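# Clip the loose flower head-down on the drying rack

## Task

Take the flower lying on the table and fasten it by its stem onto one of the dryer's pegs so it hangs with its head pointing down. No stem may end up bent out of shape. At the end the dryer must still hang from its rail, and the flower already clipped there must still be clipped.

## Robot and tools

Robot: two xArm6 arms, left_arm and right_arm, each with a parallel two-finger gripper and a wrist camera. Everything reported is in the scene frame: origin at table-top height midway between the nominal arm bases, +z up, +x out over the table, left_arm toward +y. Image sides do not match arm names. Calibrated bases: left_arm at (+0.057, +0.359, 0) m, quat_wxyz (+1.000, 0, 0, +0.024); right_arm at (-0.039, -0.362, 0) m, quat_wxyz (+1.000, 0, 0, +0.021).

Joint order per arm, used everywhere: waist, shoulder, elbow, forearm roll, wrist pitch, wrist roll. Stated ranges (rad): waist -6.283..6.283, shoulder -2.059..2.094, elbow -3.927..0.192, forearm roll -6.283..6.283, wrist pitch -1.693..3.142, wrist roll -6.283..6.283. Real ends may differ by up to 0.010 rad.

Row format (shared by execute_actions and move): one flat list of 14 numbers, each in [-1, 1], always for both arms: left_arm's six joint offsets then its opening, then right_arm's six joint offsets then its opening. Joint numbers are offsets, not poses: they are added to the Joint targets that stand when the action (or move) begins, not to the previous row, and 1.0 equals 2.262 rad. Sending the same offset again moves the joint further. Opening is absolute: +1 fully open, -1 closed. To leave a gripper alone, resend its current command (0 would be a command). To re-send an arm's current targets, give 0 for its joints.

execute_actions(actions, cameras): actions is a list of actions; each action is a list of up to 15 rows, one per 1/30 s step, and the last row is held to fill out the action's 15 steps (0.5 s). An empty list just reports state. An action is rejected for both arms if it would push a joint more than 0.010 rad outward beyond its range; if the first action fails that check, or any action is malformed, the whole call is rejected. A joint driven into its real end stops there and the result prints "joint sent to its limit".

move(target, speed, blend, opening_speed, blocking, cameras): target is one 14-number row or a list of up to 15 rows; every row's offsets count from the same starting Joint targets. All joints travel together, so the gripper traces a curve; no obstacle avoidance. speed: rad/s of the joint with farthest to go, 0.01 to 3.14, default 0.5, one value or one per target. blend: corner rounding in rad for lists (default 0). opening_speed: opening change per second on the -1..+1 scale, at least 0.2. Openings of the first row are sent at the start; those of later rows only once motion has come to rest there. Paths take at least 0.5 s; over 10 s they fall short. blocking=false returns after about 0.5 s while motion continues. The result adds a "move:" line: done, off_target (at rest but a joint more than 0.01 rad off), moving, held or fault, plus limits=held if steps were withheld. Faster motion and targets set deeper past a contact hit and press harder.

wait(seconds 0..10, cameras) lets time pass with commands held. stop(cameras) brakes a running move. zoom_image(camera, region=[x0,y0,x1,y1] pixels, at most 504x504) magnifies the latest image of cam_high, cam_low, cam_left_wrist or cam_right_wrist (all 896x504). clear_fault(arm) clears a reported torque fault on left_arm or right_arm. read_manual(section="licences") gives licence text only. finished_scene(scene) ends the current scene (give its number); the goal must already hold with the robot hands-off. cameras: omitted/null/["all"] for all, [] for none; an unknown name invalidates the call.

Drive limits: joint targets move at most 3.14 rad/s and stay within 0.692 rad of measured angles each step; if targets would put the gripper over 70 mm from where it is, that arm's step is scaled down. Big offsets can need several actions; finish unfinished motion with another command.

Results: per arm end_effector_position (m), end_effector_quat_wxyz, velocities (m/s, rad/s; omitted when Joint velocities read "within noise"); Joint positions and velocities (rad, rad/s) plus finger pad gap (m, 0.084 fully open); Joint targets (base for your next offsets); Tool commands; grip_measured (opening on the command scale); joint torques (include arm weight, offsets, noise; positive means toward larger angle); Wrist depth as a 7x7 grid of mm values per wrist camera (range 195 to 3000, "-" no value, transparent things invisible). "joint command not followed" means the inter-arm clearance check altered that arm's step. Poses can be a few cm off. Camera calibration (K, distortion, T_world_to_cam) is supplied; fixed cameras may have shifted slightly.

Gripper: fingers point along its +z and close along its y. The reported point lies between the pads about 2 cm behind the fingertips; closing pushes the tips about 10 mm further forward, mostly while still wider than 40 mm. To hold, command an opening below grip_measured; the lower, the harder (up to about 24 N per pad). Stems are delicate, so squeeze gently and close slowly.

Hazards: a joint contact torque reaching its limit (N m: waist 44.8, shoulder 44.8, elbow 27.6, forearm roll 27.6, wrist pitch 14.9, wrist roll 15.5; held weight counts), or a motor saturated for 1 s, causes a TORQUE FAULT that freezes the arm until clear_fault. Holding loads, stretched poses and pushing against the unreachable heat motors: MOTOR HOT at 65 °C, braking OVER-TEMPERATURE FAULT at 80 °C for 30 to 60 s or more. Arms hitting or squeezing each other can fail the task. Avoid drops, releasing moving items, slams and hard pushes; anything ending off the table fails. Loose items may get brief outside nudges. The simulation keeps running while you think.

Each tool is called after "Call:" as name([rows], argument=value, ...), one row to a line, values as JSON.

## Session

Call:
execute_actions(actions=[])

Call:
zoom_image(camera="cam_high", region=[380, 60, 640, 280])

Call:
zoom_image(camera="cam_low", region=[350, 80, 520, 310])

Call:
zoom_image(camera="cam_high", region=[440, 230, 680, 430])

Scene clock: 0.00 s.
left_arm: end_effector_position=(+0.1448, +0.2879, +0.3698) grip_measured=+1.00 end_effector_quat_wxyz=(+0.002, +0.980, +0.199, +0.002) | right_arm: end_effector_position=(+0.1424, +0.1914, +0.1982) grip_measured=+1.00 end_effector_quat_wxyz=(-0.311, +0.839, +0.028, +0.446)
Joint positions: left_arm=[-0.736 -1.22 -0.755 0.002 1.969 -1.088 0.084] | right_arm=[1.403 0.142 -0.908 -1.83 0.747 2.893 0.084]
Joint velocities: within noise
Joint torques (N m): no reading
Motor temperatures (°C): left_arm=[29 34 31 32 41 34] | right_arm=[33 36 33 34 32 38]
Wrist depth (mm): cam_left_wrist=[497 498 499 499 501 504 505 / 496 497 499 501 502 504 507 / 496 499 500 501 504 504 506 / 495 499 501 502 503 504 507 / 201 217 499 501 503 505 506 / - 206 345 501 504 505 506 / - 201 237 501 505 505 508] | cam_right_wrist=[2509 - - - - 2849 725 / 2404 2898 - - 1851 757 627 / 2323 2789 - 990 728 638 535 / 2282 2763 974 788 627 540 465 / 2244 2579 780 654 547 471 413 / 2218 767 658 556 476 416 373 / 2129 669 571 491 429 378 345]
Joint targets: left_arm=[-0.736 -1.220 -0.755 0.002 1.969 -1.088] | right_arm=[1.403 0.142 -0.908 -1.830 0.747 2.893]
Tool commands: left_gripper/opening=+1.0 right_gripper/opening=+1.0
camera_calibration:
cam_left_wrist: T_world_to_cam=[[0.396252, -0.918133, 0.00394699, 0.240447], [-0.918106, -0.396195, 0.0105222, 0.305163], [-0.00809701, -0.0077932, -0.999937, 0.50568], [0, 0, 0, 1]] pos_world=[0.188989, 0.345607, 0.501488]
cam_right_wrist: T_world_to_cam=[[0.332083, -0.8112, -0.481327, 0.237599], [-0.587806, 0.221114, -0.778198, 0.266298], [0.737702, 0.541353, -0.4034, 0.00549837], [0, 0, 0, 1]] pos_world=[0.0735729, 0.130881, 0.323813]

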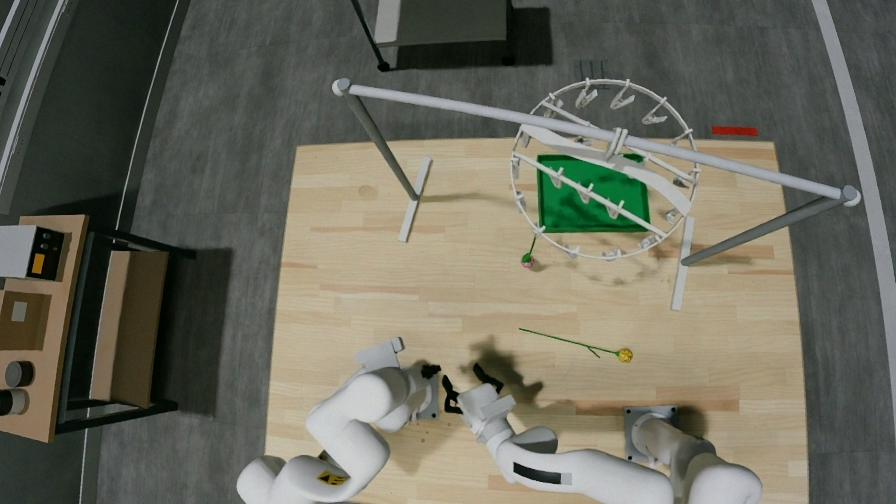

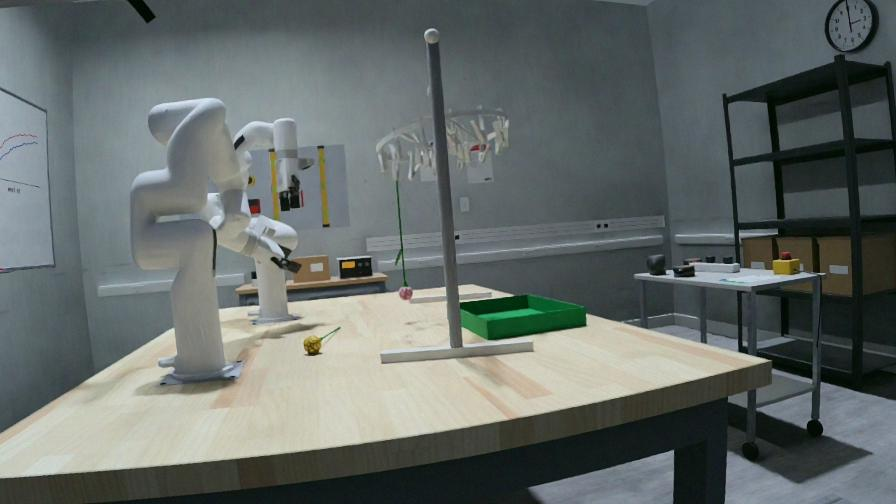

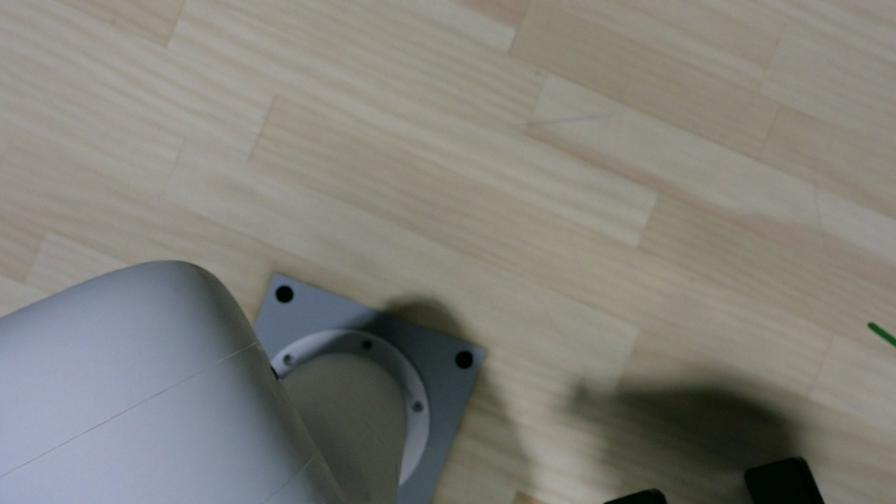

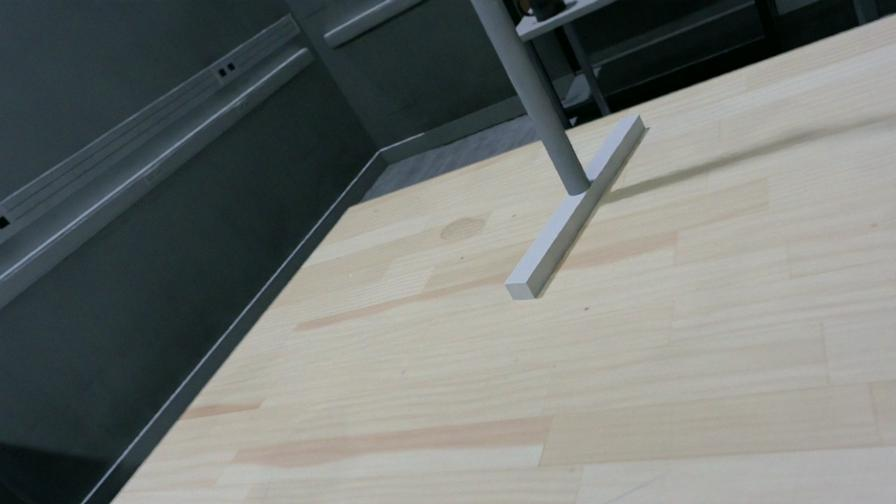

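Scaled by 1.938 from the camera's 896x504 image, which has a finer 1280x720 frame.

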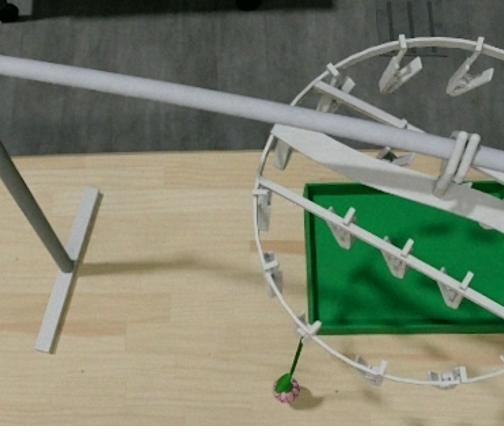

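Scaled by 2.191 from the camera's 896x504 image, which has a finer 1280x720 frame.

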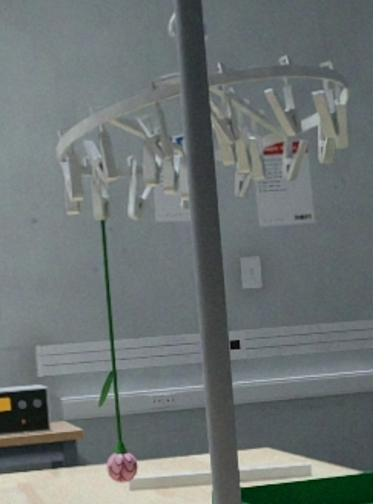

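Scaled by 2.100 from the camera's 896x504 image, which has a finer 1280x720 frame.

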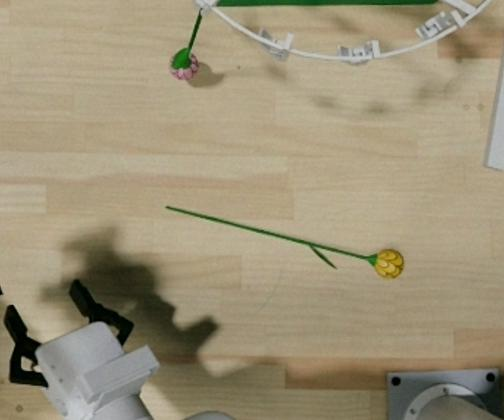

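Call:
move([
  [0,0,0,0,0,0,1,-0.45,0,0,0,0,0,1],
  [-0.0787,0.1689,0.2542,0,-1,0.481,0.5,-0.45,-0.0398,0.0455,0.809,0.0027,-1,0],
], speed=0.9, cameras=[])

Call:
move(target=[0,0,0,0,-0.115,0,0.5,0,0,0,0,0,-0.4867,0], speed=0.9)

Call:
zoom_image(camera="cam_left_wrist", region=[300, 150, 800, 504])

Scene clock: 13.90 s.
left_arm: end_effector_position=(+0.3285, +0.0401, +0.3918) grip_measured=+0.49 end_effector_quat_wxyz=(+0.255, +0.719, -0.334, +0.553) | right_arm: end_effector_position=(+0.3564, -0.1814, +0.1000) grip_measured=-0.01 end_effector_quat_wxyz=(+0.000, +0.995, -0.101, +0.000)
Joint positions: left_arm=[-0.914 -0.838 -0.18 0.002 -0.293 0 0.065] | right_arm=[0.385 0.052 -0.805 0 0.753 0.631 0.044]
Joint velocities: within noise
Joint torques (N m): left_arm=[-5.42 2.78 -13.42 -0.02 -2.91 2.78] | right_arm=[-8.77 -34.63 -17.08 1.42 -0.95 -1.07]
Motor temperatures (°C): left_arm=[29 34 31 32 41 34] | right_arm=[33 36 34 34 32 39]
Wrist depth (mm): cam_left_wrist=[400 291 408 424 411 568 2867 / 206 285 302 213 240 581 2920 / 225 215 217 359 - - 2930 / 228 - - - - - - / 2916 - - - - 313 296 / 2788 2627 2558 1085 1019 304 283 / 2199 2158 808 853 858 311 296] | cam_right_wrist=[228 229 230 230 231 231 232 / 228 229 229 230 231 231 232 / 228 229 229 230 230 231 232 / 228 228 228 230 230 231 231 / 227 228 228 229 230 230 231 / 227 228 228 229 229 230 231 / 227 227 228 229 229 230 230]
Joint targets: left_arm=[-0.914 -0.838 -0.180 0.002 -0.293 0.000] | right_arm=[0.385 0.052 -0.805 0.000 0.753 0.631]
move: done
No camera images: "cameras" was empty.

Scene clock: 15.90 s.
left_arm: end_effector_position=(+0.3212, +0.0485, +0.4591) grip_measured=+0.49 end_effector_quat_wxyz=(+0.296, +0.641, -0.298, +0.642) | right_arm: end_effector_position=(+0.3564, -0.1814, +0.1000) grip_measured=-0.01 end_effector_quat_wxyz=(+0.000, +0.901, +0.434, +0.000)
Joint positions: left_arm=[-0.914 -0.838 -0.18 0.002 -0.553 0 0.065] | right_arm=[0.385 0.052 -0.805 0 0.753 -0.47 0.044]
Joint velocities: within noise
Joint torques (N m): left_arm=[-4.89 2.36 -14.12 0.07 -2.9 2.61] | right_arm=[-8.27 -30.53 -19.52 1.13 -1.42 -1.38]
Motor temperatures (°C): left_arm=[29 34 32 32 41 34] | right_arm=[33 36 34 34 32 39]
Wrist depth (mm): cam_left_wrist=[326 344 390 - - - 2986 / 2899 - - - - - 2947 / 2887 - - - - 624 2926 / 411 441 - 573 - - 2948 / 320 421 441 377 400 - 2960 / 242 230 231 242 302 - 2977 / 257 - - - - - 387] | cam_right_wrist=[229 229 230 230 231 231 232 / 229 229 230 230 230 231 232 / 228 229 229 229 230 231 231 / 228 229 229 229 230 231 231 / 228 228 229 229 229 230 231 / 228 228 228 229 229 230 230 / 227 228 228 229 229 229 230]
Joint targets: left_arm=[-0.914 -0.838 -0.180 0.002 -0.553 0.000] | right_arm=[0.385 0.052 -0.805 0.000 0.753 -0.470]
move: done
camera_calibration:
cam_left_wrist: T_world_to_cam=[[-0.761928, -0.647641, 0.00521765, 0.308716], [-0.0134571, 0.00777639, -0.999879, 0.525067], [0.647522, -0.761906, -0.0146404, -0.0318977], [0, 0, 0, 1]] pos_world=[0.26294, 0.171551, 0.522926]
cam_right_wrist: T_world_to_cam=[[0.792666, -0.609637, 0.0048508, -0.359416], [-0.609591, -0.792672, -0.0083582, 0.144991], [0.00894056, 0.00366825, -0.999953, 0.23167], [0, 0, 0, 1]] pos_world=[0.371211, -0.105033, 0.234614]

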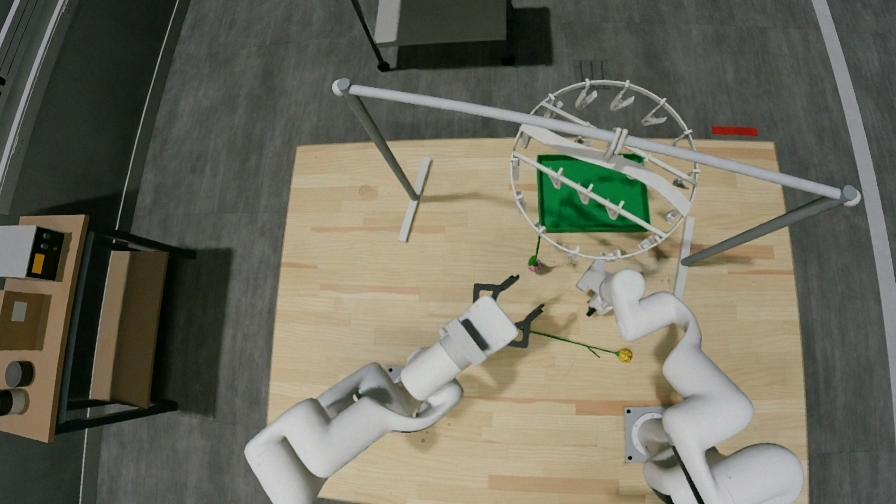

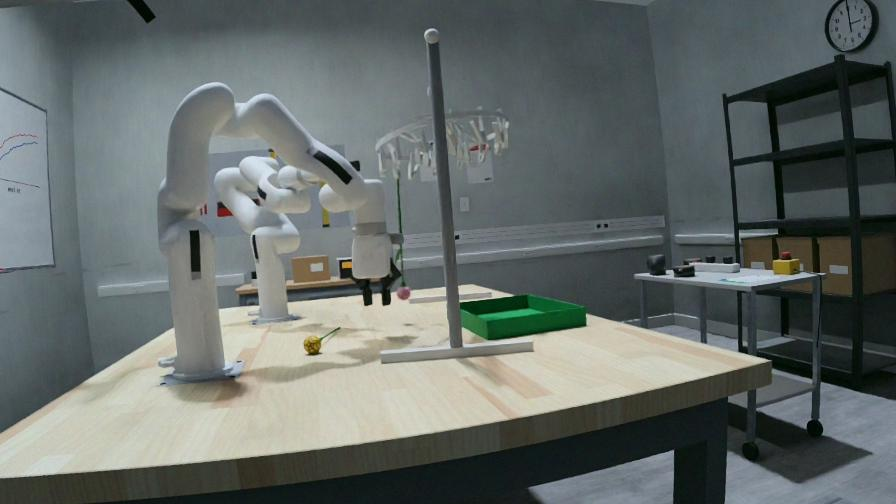

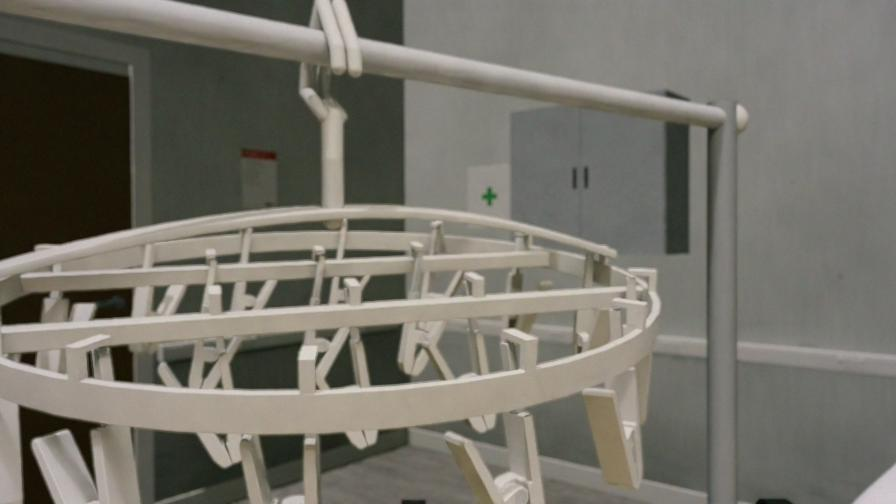

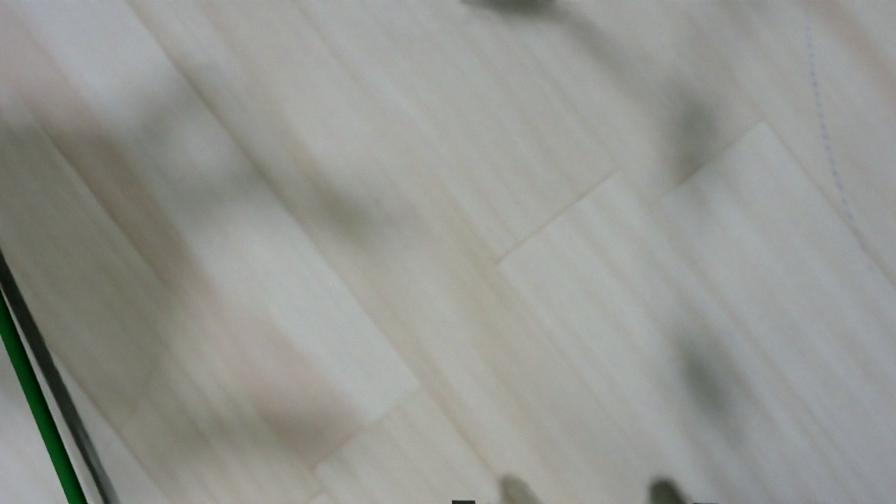

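Scaled by 1.008 from the camera's 896x504 image, which has a finer 1280x720 frame.

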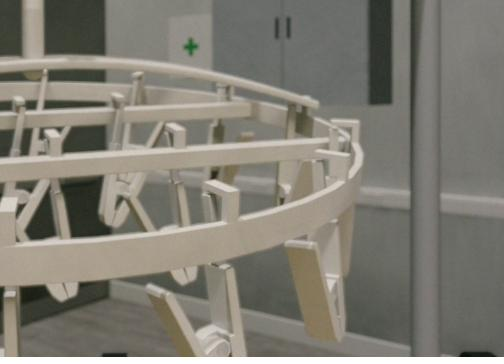

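Call:
move(target=[-0.2360,0.2003,-0.1317,-0.4558,-0.2101,0.3133,0.2,0.1963,0,0,0,0,0,0], speed=0.6)

Call:
zoom_image(camera="cam_left_wrist", region=[300, 150, 800, 504])

Scene clock: 25.53 s.
left_arm: end_effector_position=(+0.3382, +0.0144, +0.4444) grip_measured=+0.19 end_effector_quat_wxyz=(+0.201, +0.678, -0.201, +0.678) | right_arm: end_effector_position=(+0.2405, -0.0288, +0.1000) grip_measured=-0.01 end_effector_quat_wxyz=(+0.000, +0.783, +0.622, +0.000)
Joint positions: left_arm=[-1.448 -0.385 -0.477 -1.029 -1.028 0.709 0.052] | right_arm=[0.829 0.052 -0.805 0 0.753 -0.47 0.044]
Joint velocities: within noise
Joint torques (N m): left_arm=[-5.71 -2.15 -13.96 -2.6 -2.6 2.81] | right_arm=[9.13 -19.79 -18.5 0.49 -2.63 -1.01]
Motor temperatures (°C): left_arm=[29 34 32 32 41 34] | right_arm=[33 36 34 34 32 39]
Wrist depth (mm): cam_left_wrist=[2804 2939 - 383 418 - - / 2741 2981 - - - - - / 2807 - - - - - 2989 / 2599 441 517 449 506 462 2948 / - 322 327 336 333 252 - / - 247 226 213 222 263 - / 2710 256 234 - - 267 -] | cam_right_wrist=[229 229 229 230 230 231 232 / 229 229 229 230 230 231 232 / 229 229 229 230 230 231 231 / 228 229 229 230 230 231 231 / 228 228 228 230 229 230 230 / 227 228 228 229 230 229 230 / 227 228 228 229 229 230 231]
Joint targets: left_arm=[-1.448 -0.385 -0.477 -1.029 -1.028 0.709] | right_arm=[0.829 0.052 -0.805 0.000 0.753 -0.470]
move: done
camera_calibration:
cam_left_wrist: T_world_to_cam=[[-0.544125, -0.838976, 0.00686386, 0.227998], [-0.0163779, 0.00244188, -0.999863, 0.511917], [0.838845, -0.544162, -0.0150693, -0.136719], [0, 0, 0, 1]] pos_world=[0.24713, 0.115638, 0.508221]
cam_right_wrist: T_world_to_cam=[[0.977701, -0.209944, 0.00482971, -0.20756], [-0.2099, -0.977687, -0.00834284, 0.0938086], [0.00647348, 0.00714305, -0.999954, 0.23284], [0, 0, 0, 1]] pos_world=[0.221115, 0.0464763, 0.234614]

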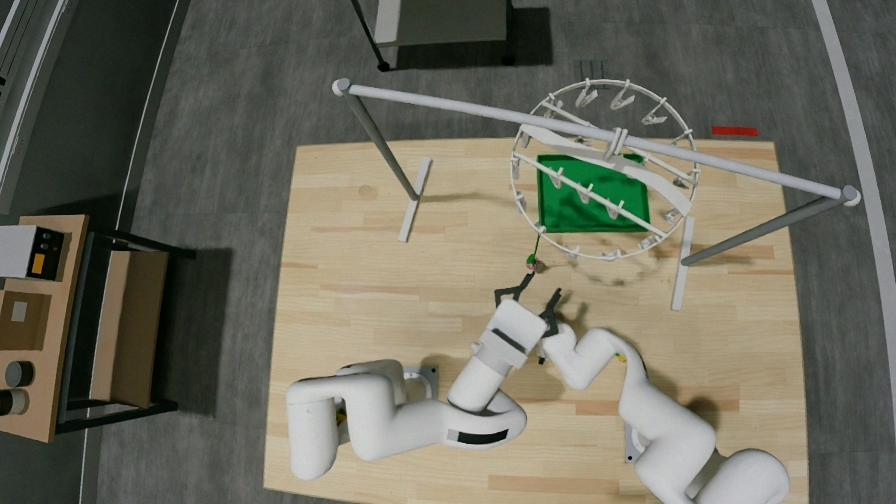

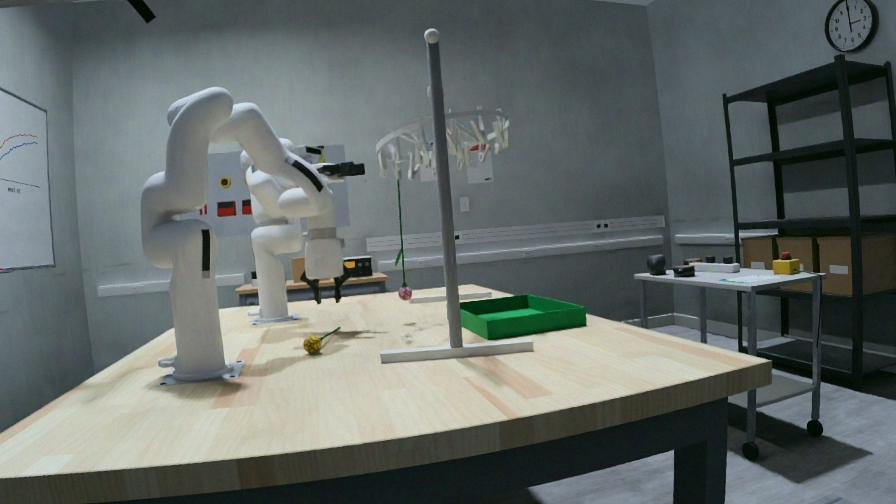

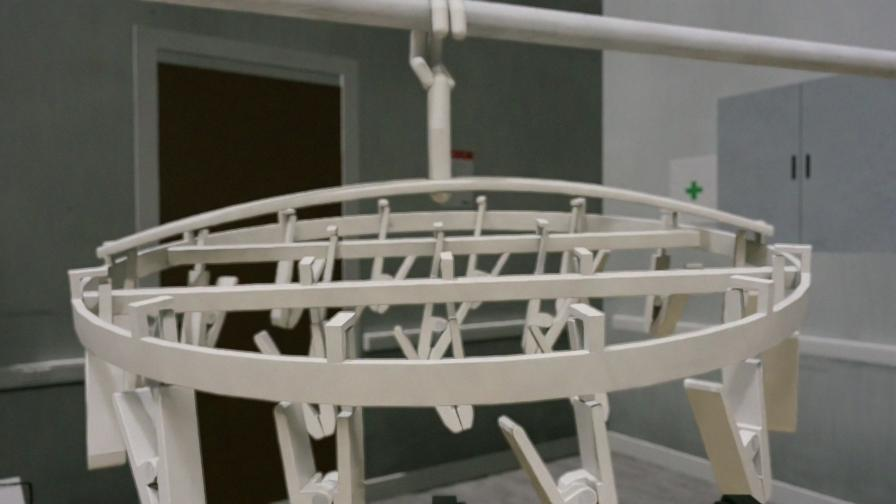

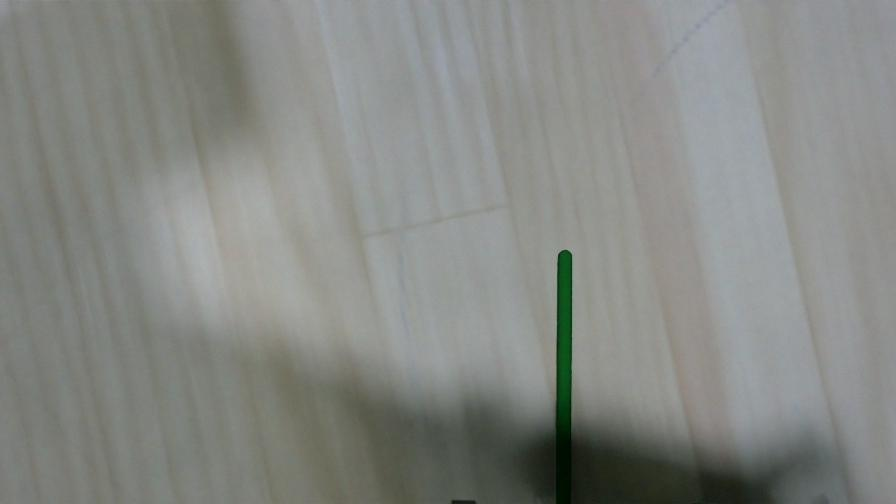

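Scaled by 1.008 from the camera's 896x504 image, which has a finer 1280x720 frame.

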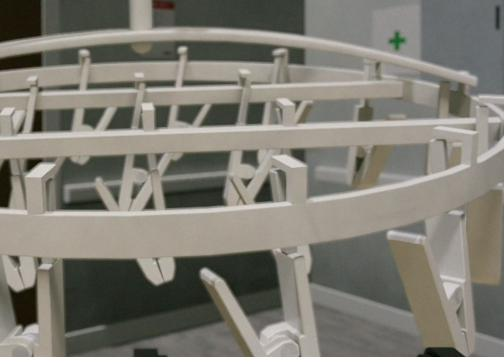

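Call:
move(target=[0,0,0,0,0,0,0.2,-0.0092,0.0808,0.0163,0,-0.0971,-0.0092,0], speed=0.15, cameras=["cam_right_wrist","cam_low"])

Call:
zoom_image(camera="cam_low", region=[280, 290, 370, 360])

Scene clock: 29.47 s.
left_arm: end_effector_position=(+0.3382, +0.0144, +0.4444) grip_measured=+0.19 end_effector_quat_wxyz=(+0.201, +0.678, -0.201, +0.678) | right_arm: end_effector_position=(+0.2474, -0.0346, +0.0243) grip_measured=-0.01 end_effector_quat_wxyz=(+0.000, +0.783, +0.622, +0.000)
Joint positions: left_arm=[-1.448 -0.385 -0.477 -1.029 -1.028 0.709 0.052] | right_arm=[0.809 0.235 -0.769 0 0.534 -0.491 0.044]
Joint velocities: within noise
Joint torques (N m): left_arm=[-4.74 -2.78 -11.27 -1.92 -1.81 2.55] | right_arm=[-9.38 -20.33 -13.76 -0.01 -3.66 -1.17]
Motor temperatures (°C): left_arm=[29 34 32 32 41 34] | right_arm=[33 36 34 34 32 39]
Wrist depth (mm): cam_left_wrist=[2715 2944 - 383 419 - - / 2705 - - - - - - / 2676 - - - - - 2959 / 2605 440 519 448 506 463 2895 / - 322 325 336 331 251 - / - 246 226 213 222 262 - / 2685 256 234 - - 267 -] | cam_right_wrist=[- - - - - - - / - - - - - - - / - - - - - - - / - - - - - - - / - - - - - - - / - - - - - - - / - - - - - - -]
Joint targets: left_arm=[-1.448 -0.385 -0.477 -1.029 -1.028 0.709] | right_arm=[0.809 0.235 -0.769 0.000 0.534 -0.491]
move: done
camera_calibration:
cam_right_wrist: T_world_to_cam=[[0.977722, -0.209849, 0.00480992, -0.215164], [-0.209804, -0.977707, -0.00843937, 0.0889491], [0.00647368, 0.00724222, -0.999953, 0.157237], [0, 0, 0, 1]] pos_world=[0.228014, 0.0406755, 0.159015]
Images, in order (width x height): cam_low 896x504, cam_right_wrist 896x504.

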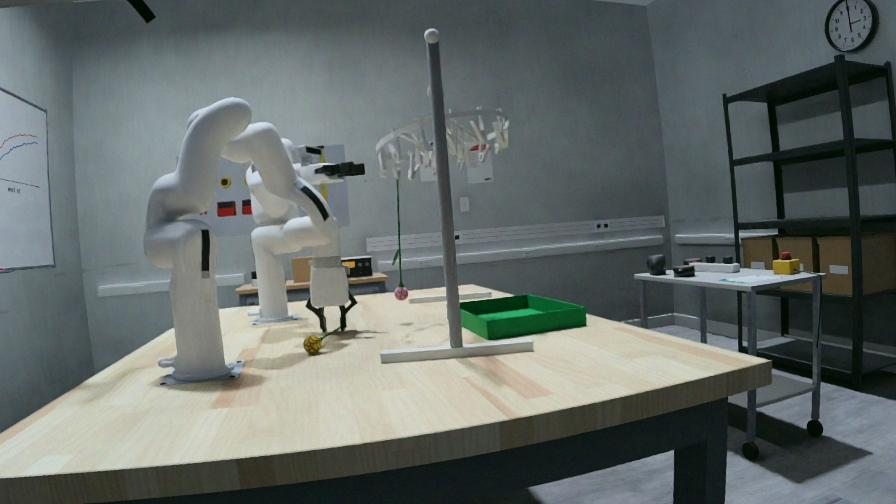

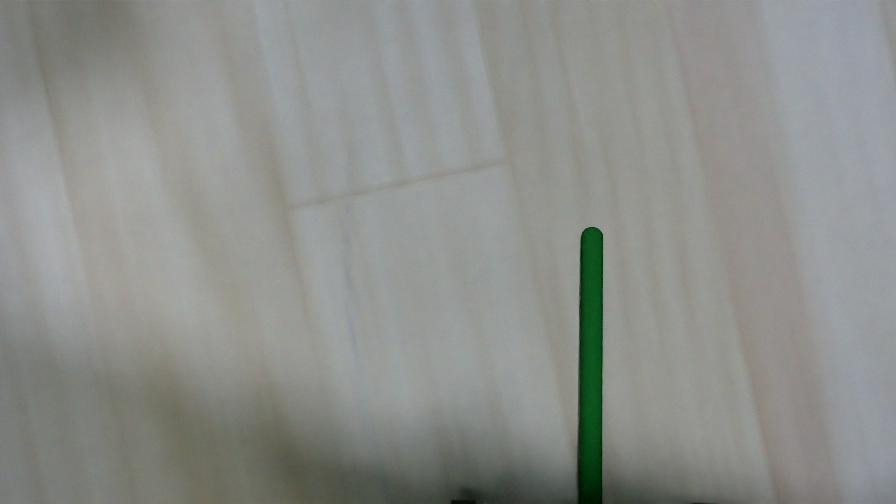

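Scaled by 5.600 from the camera's 896x504 image, which has a finer 1280x720 frame.

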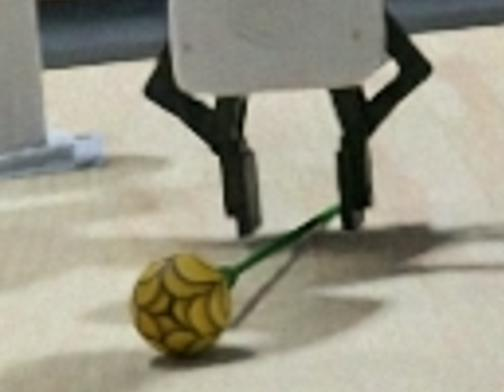

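Call:
move([
  [0.2360,-0.2003,0.1317,0.4558,0.2101,-0.3133,0.2,0,0,0,0,0,0,-1],
  [0.419,-0.2003,0.1317,0.4558,0.2101,-0.3133,0.2,0,0,0,0,0,0,-1],
], speed=0.7, opening_speed=0.8, cameras=["cam_right_wrist"])

Scene clock: 34.90 s.
left_arm: end_effector_position=(+0.4239, +0.1809, +0.4591) grip_measured=+0.19 end_effector_quat_wxyz=(+0.158, +0.689, -0.159, +0.689) | right_arm: end_effector_position=(+0.2474, -0.0346, +0.0242) grip_measured=-0.90 end_effector_quat_wxyz=(+0.000, +0.783, +0.622, +0.000)
Joint positions: left_arm=[-0.501 -0.838 -0.18 0.002 -0.553 0 0.052] | right_arm=[0.809 0.235 -0.769 0 0.534 -0.491 0.004]
Joint velocities: within noise
Joint torques (N m): left_arm=[5.8 -8.67 -13.52 4.32 -0.51 -2.63] | right_arm=[-7.58 -22.05 -16.58 -0.16 -2.53 -1.13]
Motor temperatures (°C): left_arm=[29 34 32 32 41 34] | right_arm=[33 36 34 34 32 39]
Wrist depth (mm): cam_left_wrist=[2590 2724 - 328 339 350 370 / 2585 2798 - - - - - / 2593 2872 - - - - - / 2618 2846 - - 457 451 540 / 2629 2918 - - 520 338 343 / 2327 2889 - - 330 266 243 / 2193 2838 - - - - -] | cam_right_wrist=[- - - - - - - / - - - - - - - / - - - - - - - / - - - - - - - / - - - - - - - / - - - - - - - / - - - - - - -]
Joint targets: left_arm=[-0.500 -0.838 -0.180 0.002 -0.553 0.000] | right_arm=[0.809 0.235 -0.769 0.000 0.534 -0.491]
move: done
camera_calibration:
cam_right_wrist: T_world_to_cam=[[0.977722, -0.209848, 0.00480993, -0.215163], [-0.209803, -0.977707, -0.00843935, 0.088948], [0.00647369, 0.00724221, -0.999953, 0.157137], [0, 0, 0, 1]] pos_world=[0.228014, 0.0406755, 0.158915]
Images, in order (width x height): cam_right_wrist 896x504.

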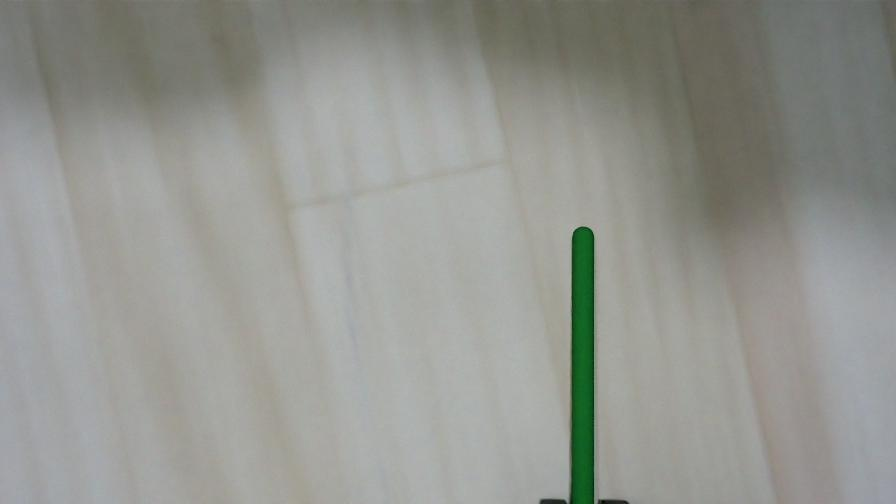

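Call:
move([
  [0,0,0,0,0,0,0.2,0,-0.0985,-0.0786,0,0.1771,0,-1],
  [0,0,0,0,0,0,0.2,-0.1,-0.197,-0.1571,0,0.3541,0,-1],
  [0,0,0,0,0,0,0.2,-0.1,-0.0951,0.2623,0,-0.8617,0.2169,-1],
], speed=0.5)

Call:
zoom_image(camera="cam_low", region=[300, 110, 500, 330])

Scene clock: 44.50 s.
left_arm: end_effector_position=(+0.4240, +0.1809, +0.4591) grip_measured=+0.19 end_effector_quat_wxyz=(+0.158, +0.689, -0.159, +0.689) | right_arm: end_effector_position=(+0.3176, -0.1042, +0.2999) grip_measured=-0.90 end_effector_quat_wxyz=(-0.217, +0.673, +0.217, +0.673)
Joint positions: left_arm=[-0.5 -0.838 -0.18 0.002 -0.553 0 0.052] | right_arm=[0.582 0.02 -0.175 0 -1.415 0 0.004]
Joint velocities: within noise
Joint torques (N m): left_arm=[3.08 -7.26 -15.23 4.14 -1.53 -2.1] | right_arm=[-8.72 -8.59 -8.29 -0.16 -3.78 1.09]
Motor temperatures (°C): left_arm=[29 34 33 32 41 34] | right_arm=[33 36 34 34 32 39]
Wrist depth (mm): cam_left_wrist=[2590 2778 2888 328 339 351 369 / 2612 2836 - - - - - / 2591 2855 - - - - - / 2572 2863 - - 457 450 542 / 2603 2828 - - 347 337 342 / 2297 2840 - - 330 267 244 / 2208 2873 - - - - -] | cam_right_wrist=[299 2833 - - 240 - 258 / 320 355 - 308 234 378 260 / 2467 2959 - - - 2406 2670 / 2473 2902 - - - 2926 2722 / 2500 2847 - - 2868 2611 2617 / 2469 2907 - - 1740 2490 2617 / 2488 2800 - - - 2886 1709]
Joint targets: left_arm=[-0.500 -0.838 -0.180 0.002 -0.553 0.000] | right_arm=[0.582 0.020 -0.175 0.000 -1.415 0.000]
move: done
camera_calibration:
cam_left_wrist: T_world_to_cam=[[-0.437145, -0.899375, 0.00528644, 0.380541], [-0.0153892, 0.00160278, -0.99988, 0.527371], [0.899259, -0.437174, -0.0145413, -0.163023], [0, 0, 0, 1]] pos_world=[0.321067, 0.270135, 0.522926]
cam_right_wrist: T_world_to_cam=[[0.581068, -0.813663, 0.0176838, -0.2405], [0.0172289, -0.00942564, -0.999807, 0.364122], [0.813672, 0.581261, 0.00854154, -0.0661086], [0, 0, 0, 1]] pos_world=[0.187264, -0.153827, 0.36887]

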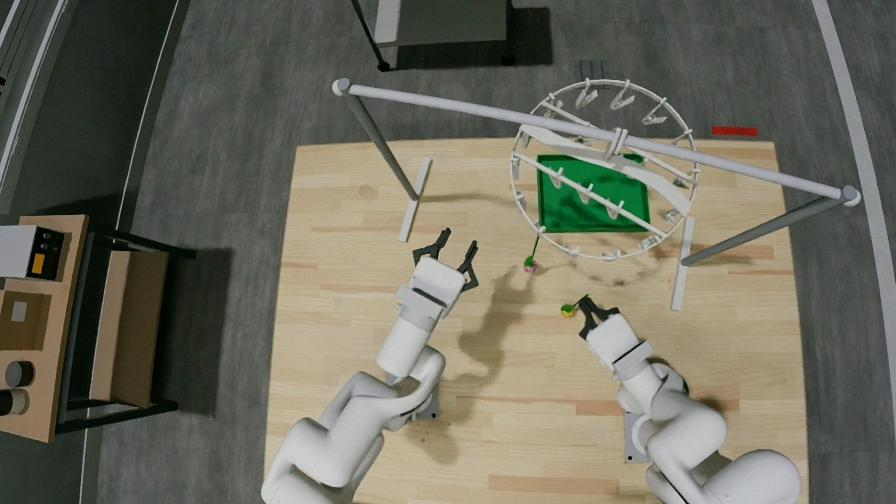

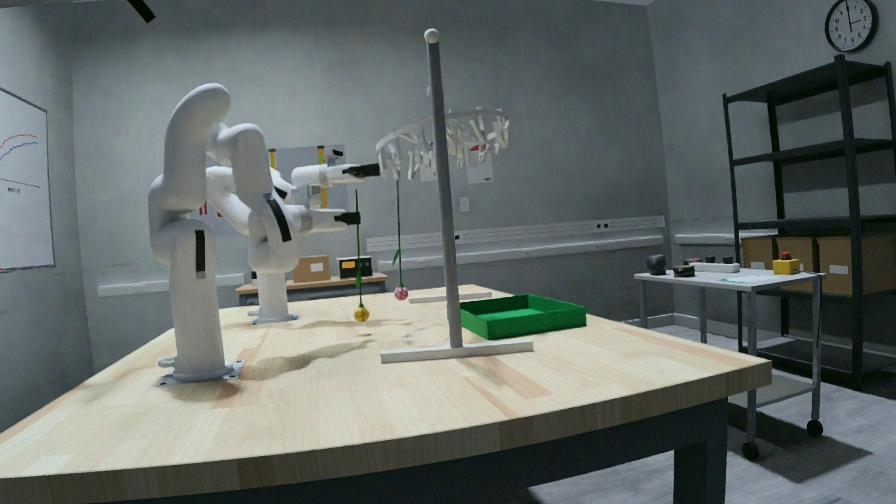

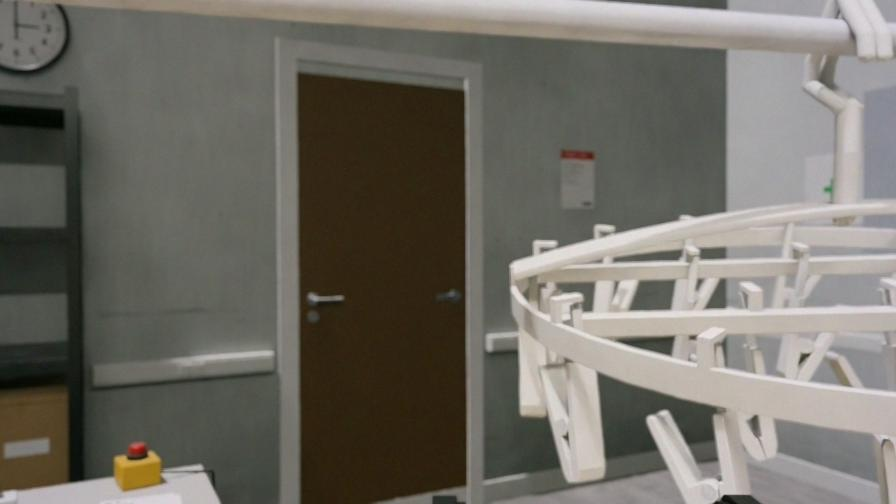

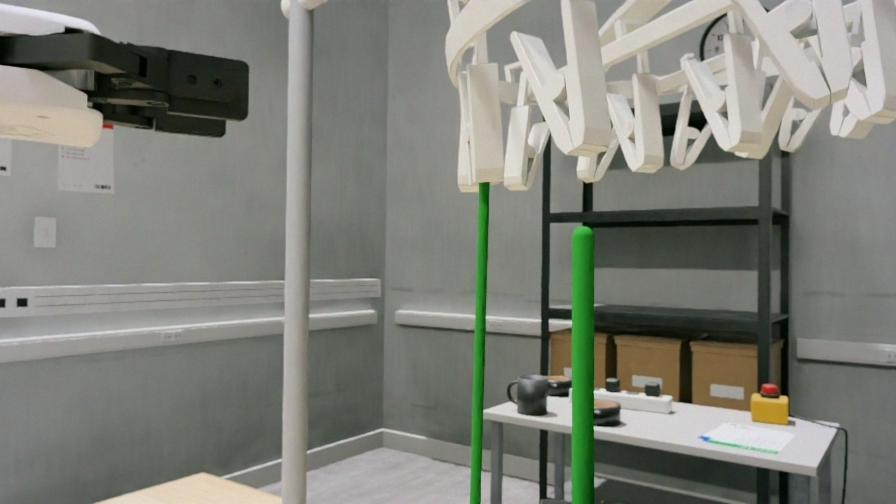

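Scaled by 2.291 from the camera's 896x504 image, which has a finer 1280x720 frame.

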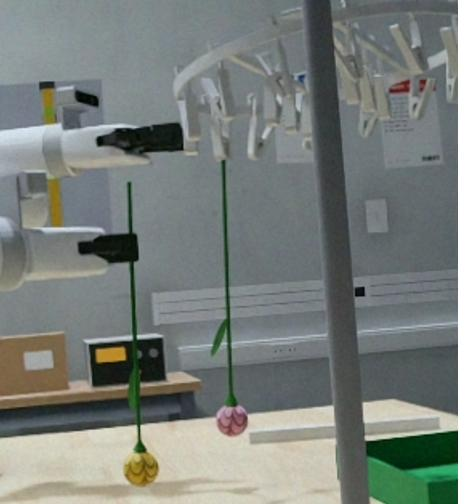

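Call:
move([
  [-0.183,0,0,0,0,0,0.2,0,0,0,0,0,0,-1],
  [-0.419,0.2003,-0.1317,-0.4558,-0.2101,0.3133,0.2,0,0,0,0,0,0,-1],
  [-0.3241,0.2943,-0.2072,-0.3532,-0.1653,0.2435,0.2,0,0,0,0,0,0,-1],
], speed=[0.6,0.6,0.15])

Call:
zoom_image(camera="cam_right_wrist", region=[400, 0, 700, 270])

Call:
zoom_image(camera="cam_high", region=[500, 200, 650, 320])

Scene clock: 50.43 s.
left_arm: end_effector_position=(+0.4053, -0.0289, +0.4444) grip_measured=+0.19 end_effector_quat_wxyz=(+0.201, +0.678, -0.201, +0.678) | right_arm: end_effector_position=(+0.3176, -0.1043, +0.3000) grip_measured=-0.90 end_effector_quat_wxyz=(-0.217, +0.673, +0.217, +0.673)
Joint positions: left_arm=[-1.234 -0.173 -0.648 -0.797 -0.927 0.551 0.052] | right_arm=[0.582 0.02 -0.175 0 -1.415 0 0.004]
Joint velocities: within noise
Joint torques (N m): left_arm=[5.69 -5.91 -14.37 6.1 -0.14 -2.65] | right_arm=[-7.64 -10.13 -11.4 0.34 -2.8 0.92]
Motor temperatures (°C): left_arm=[29 34 33 32 41 34] | right_arm=[33 36 34 34 32 39]
Wrist depth (mm): cam_left_wrist=[2630 2955 - - - - 382 / 2679 2915 - - - - 2922 / 2687 2871 - 484 - - 2865 / 301 374 365 368 424 373 2772 / 295 250 246 248 250 376 - / 2693 2837 - 259 - - - / - - - - - - 2972] | cam_right_wrist=[- - - 201 216 - 257 / 2310 209 236 269 232 378 261 / 2446 2928 - - - 2477 2682 / 2477 2883 - - - 2866 2686 / 2495 2815 - - 2804 2664 2673 / 2470 2924 - - 1766 2464 2629 / 2488 2811 - - - 2908 1705]
Joint targets: left_arm=[-1.233 -0.173 -0.648 -0.797 -0.927 0.551] | right_arm=[0.582 0.020 -0.175 0.000 -1.415 0.000]
move: done
camera_calibration:
cam_left_wrist: T_world_to_cam=[[-0.544243, -0.8389, 0.00681297, 0.22824], [-0.0161815, 0.00237765, -0.999866, 0.512966], [0.838772, -0.54428, -0.0148687, -0.216641], [0, 0, 0, 1]] pos_world=[0.314231, 0.0723375, 0.508121]
cam_right_wrist: T_world_to_cam=[[0.581069, -0.813664, 0.0176028, -0.24047], [0.0172636, -0.00930121, -0.999808, 0.364135], [0.813671, 0.581261, 0.00864217, -0.0661454], [0, 0, 0, 1]] pos_world=[0.187264, -0.153828, 0.36887]

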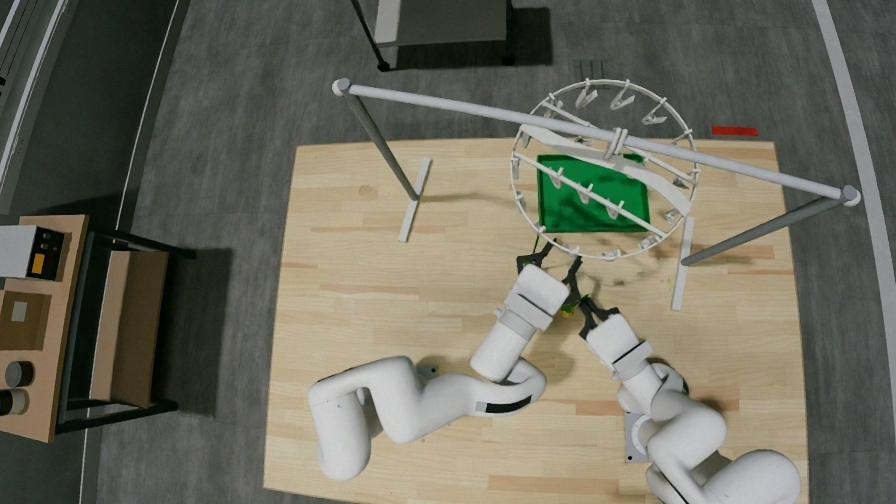

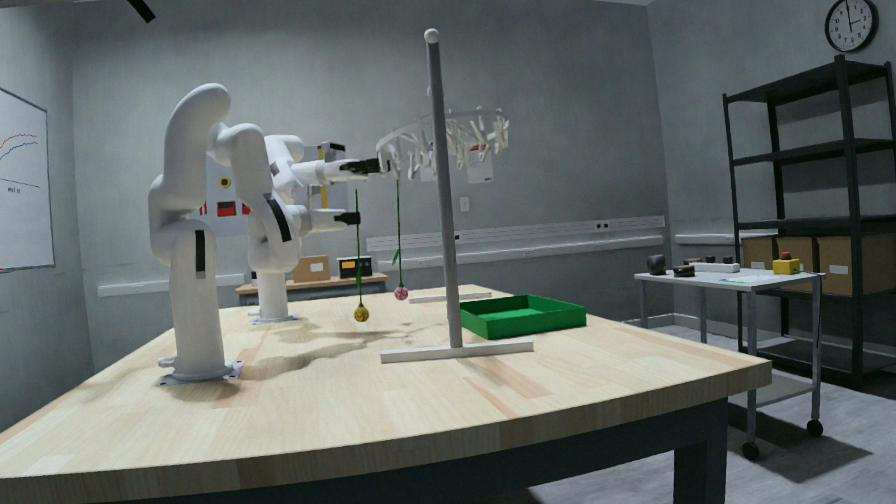

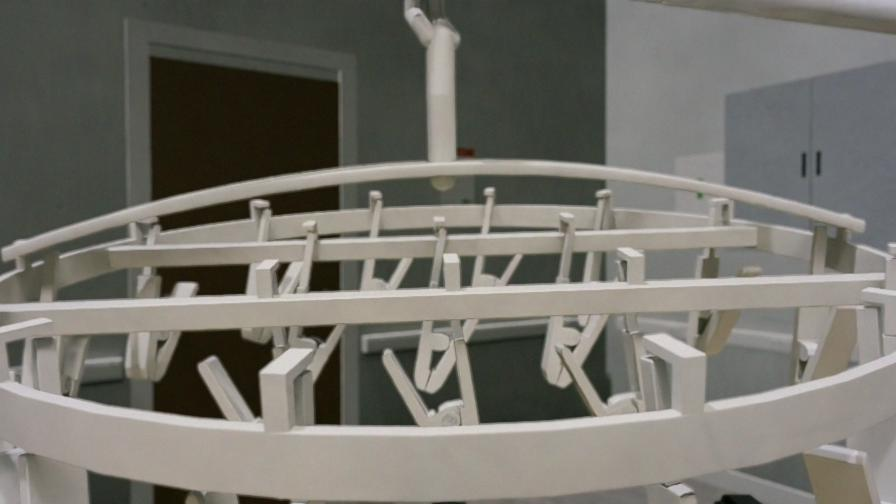

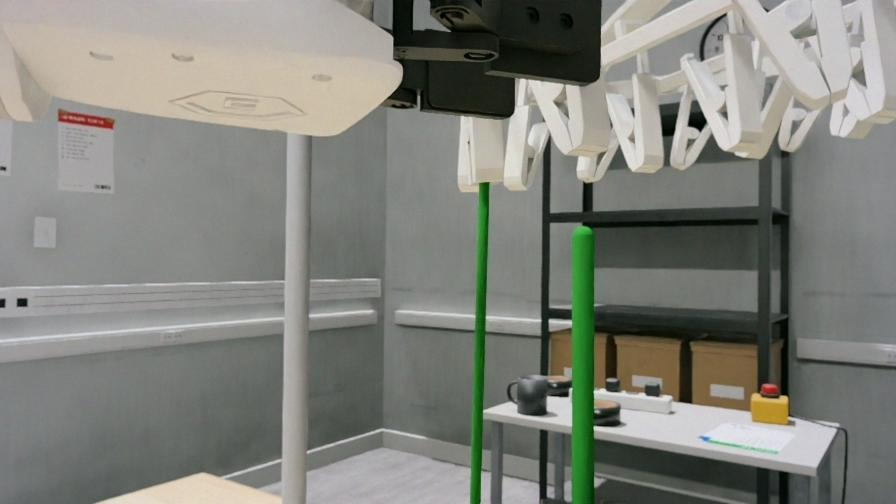

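Scaled by 1.680 from the camera's 896x504 image, which has a finer 1280x720 frame.

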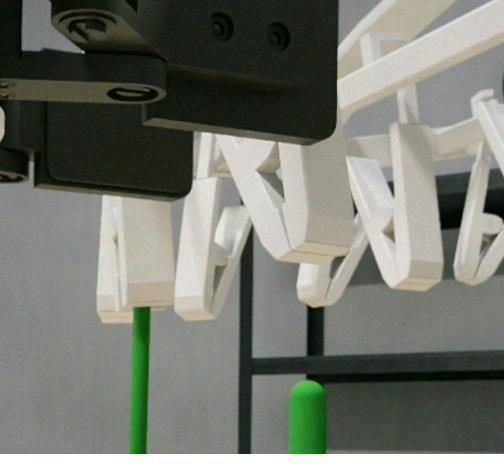

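Scaled by 3.360 from the camera's 896x504 image, which has a finer 1280x720 frame.

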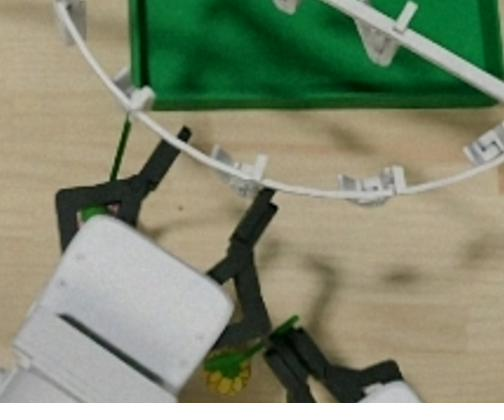

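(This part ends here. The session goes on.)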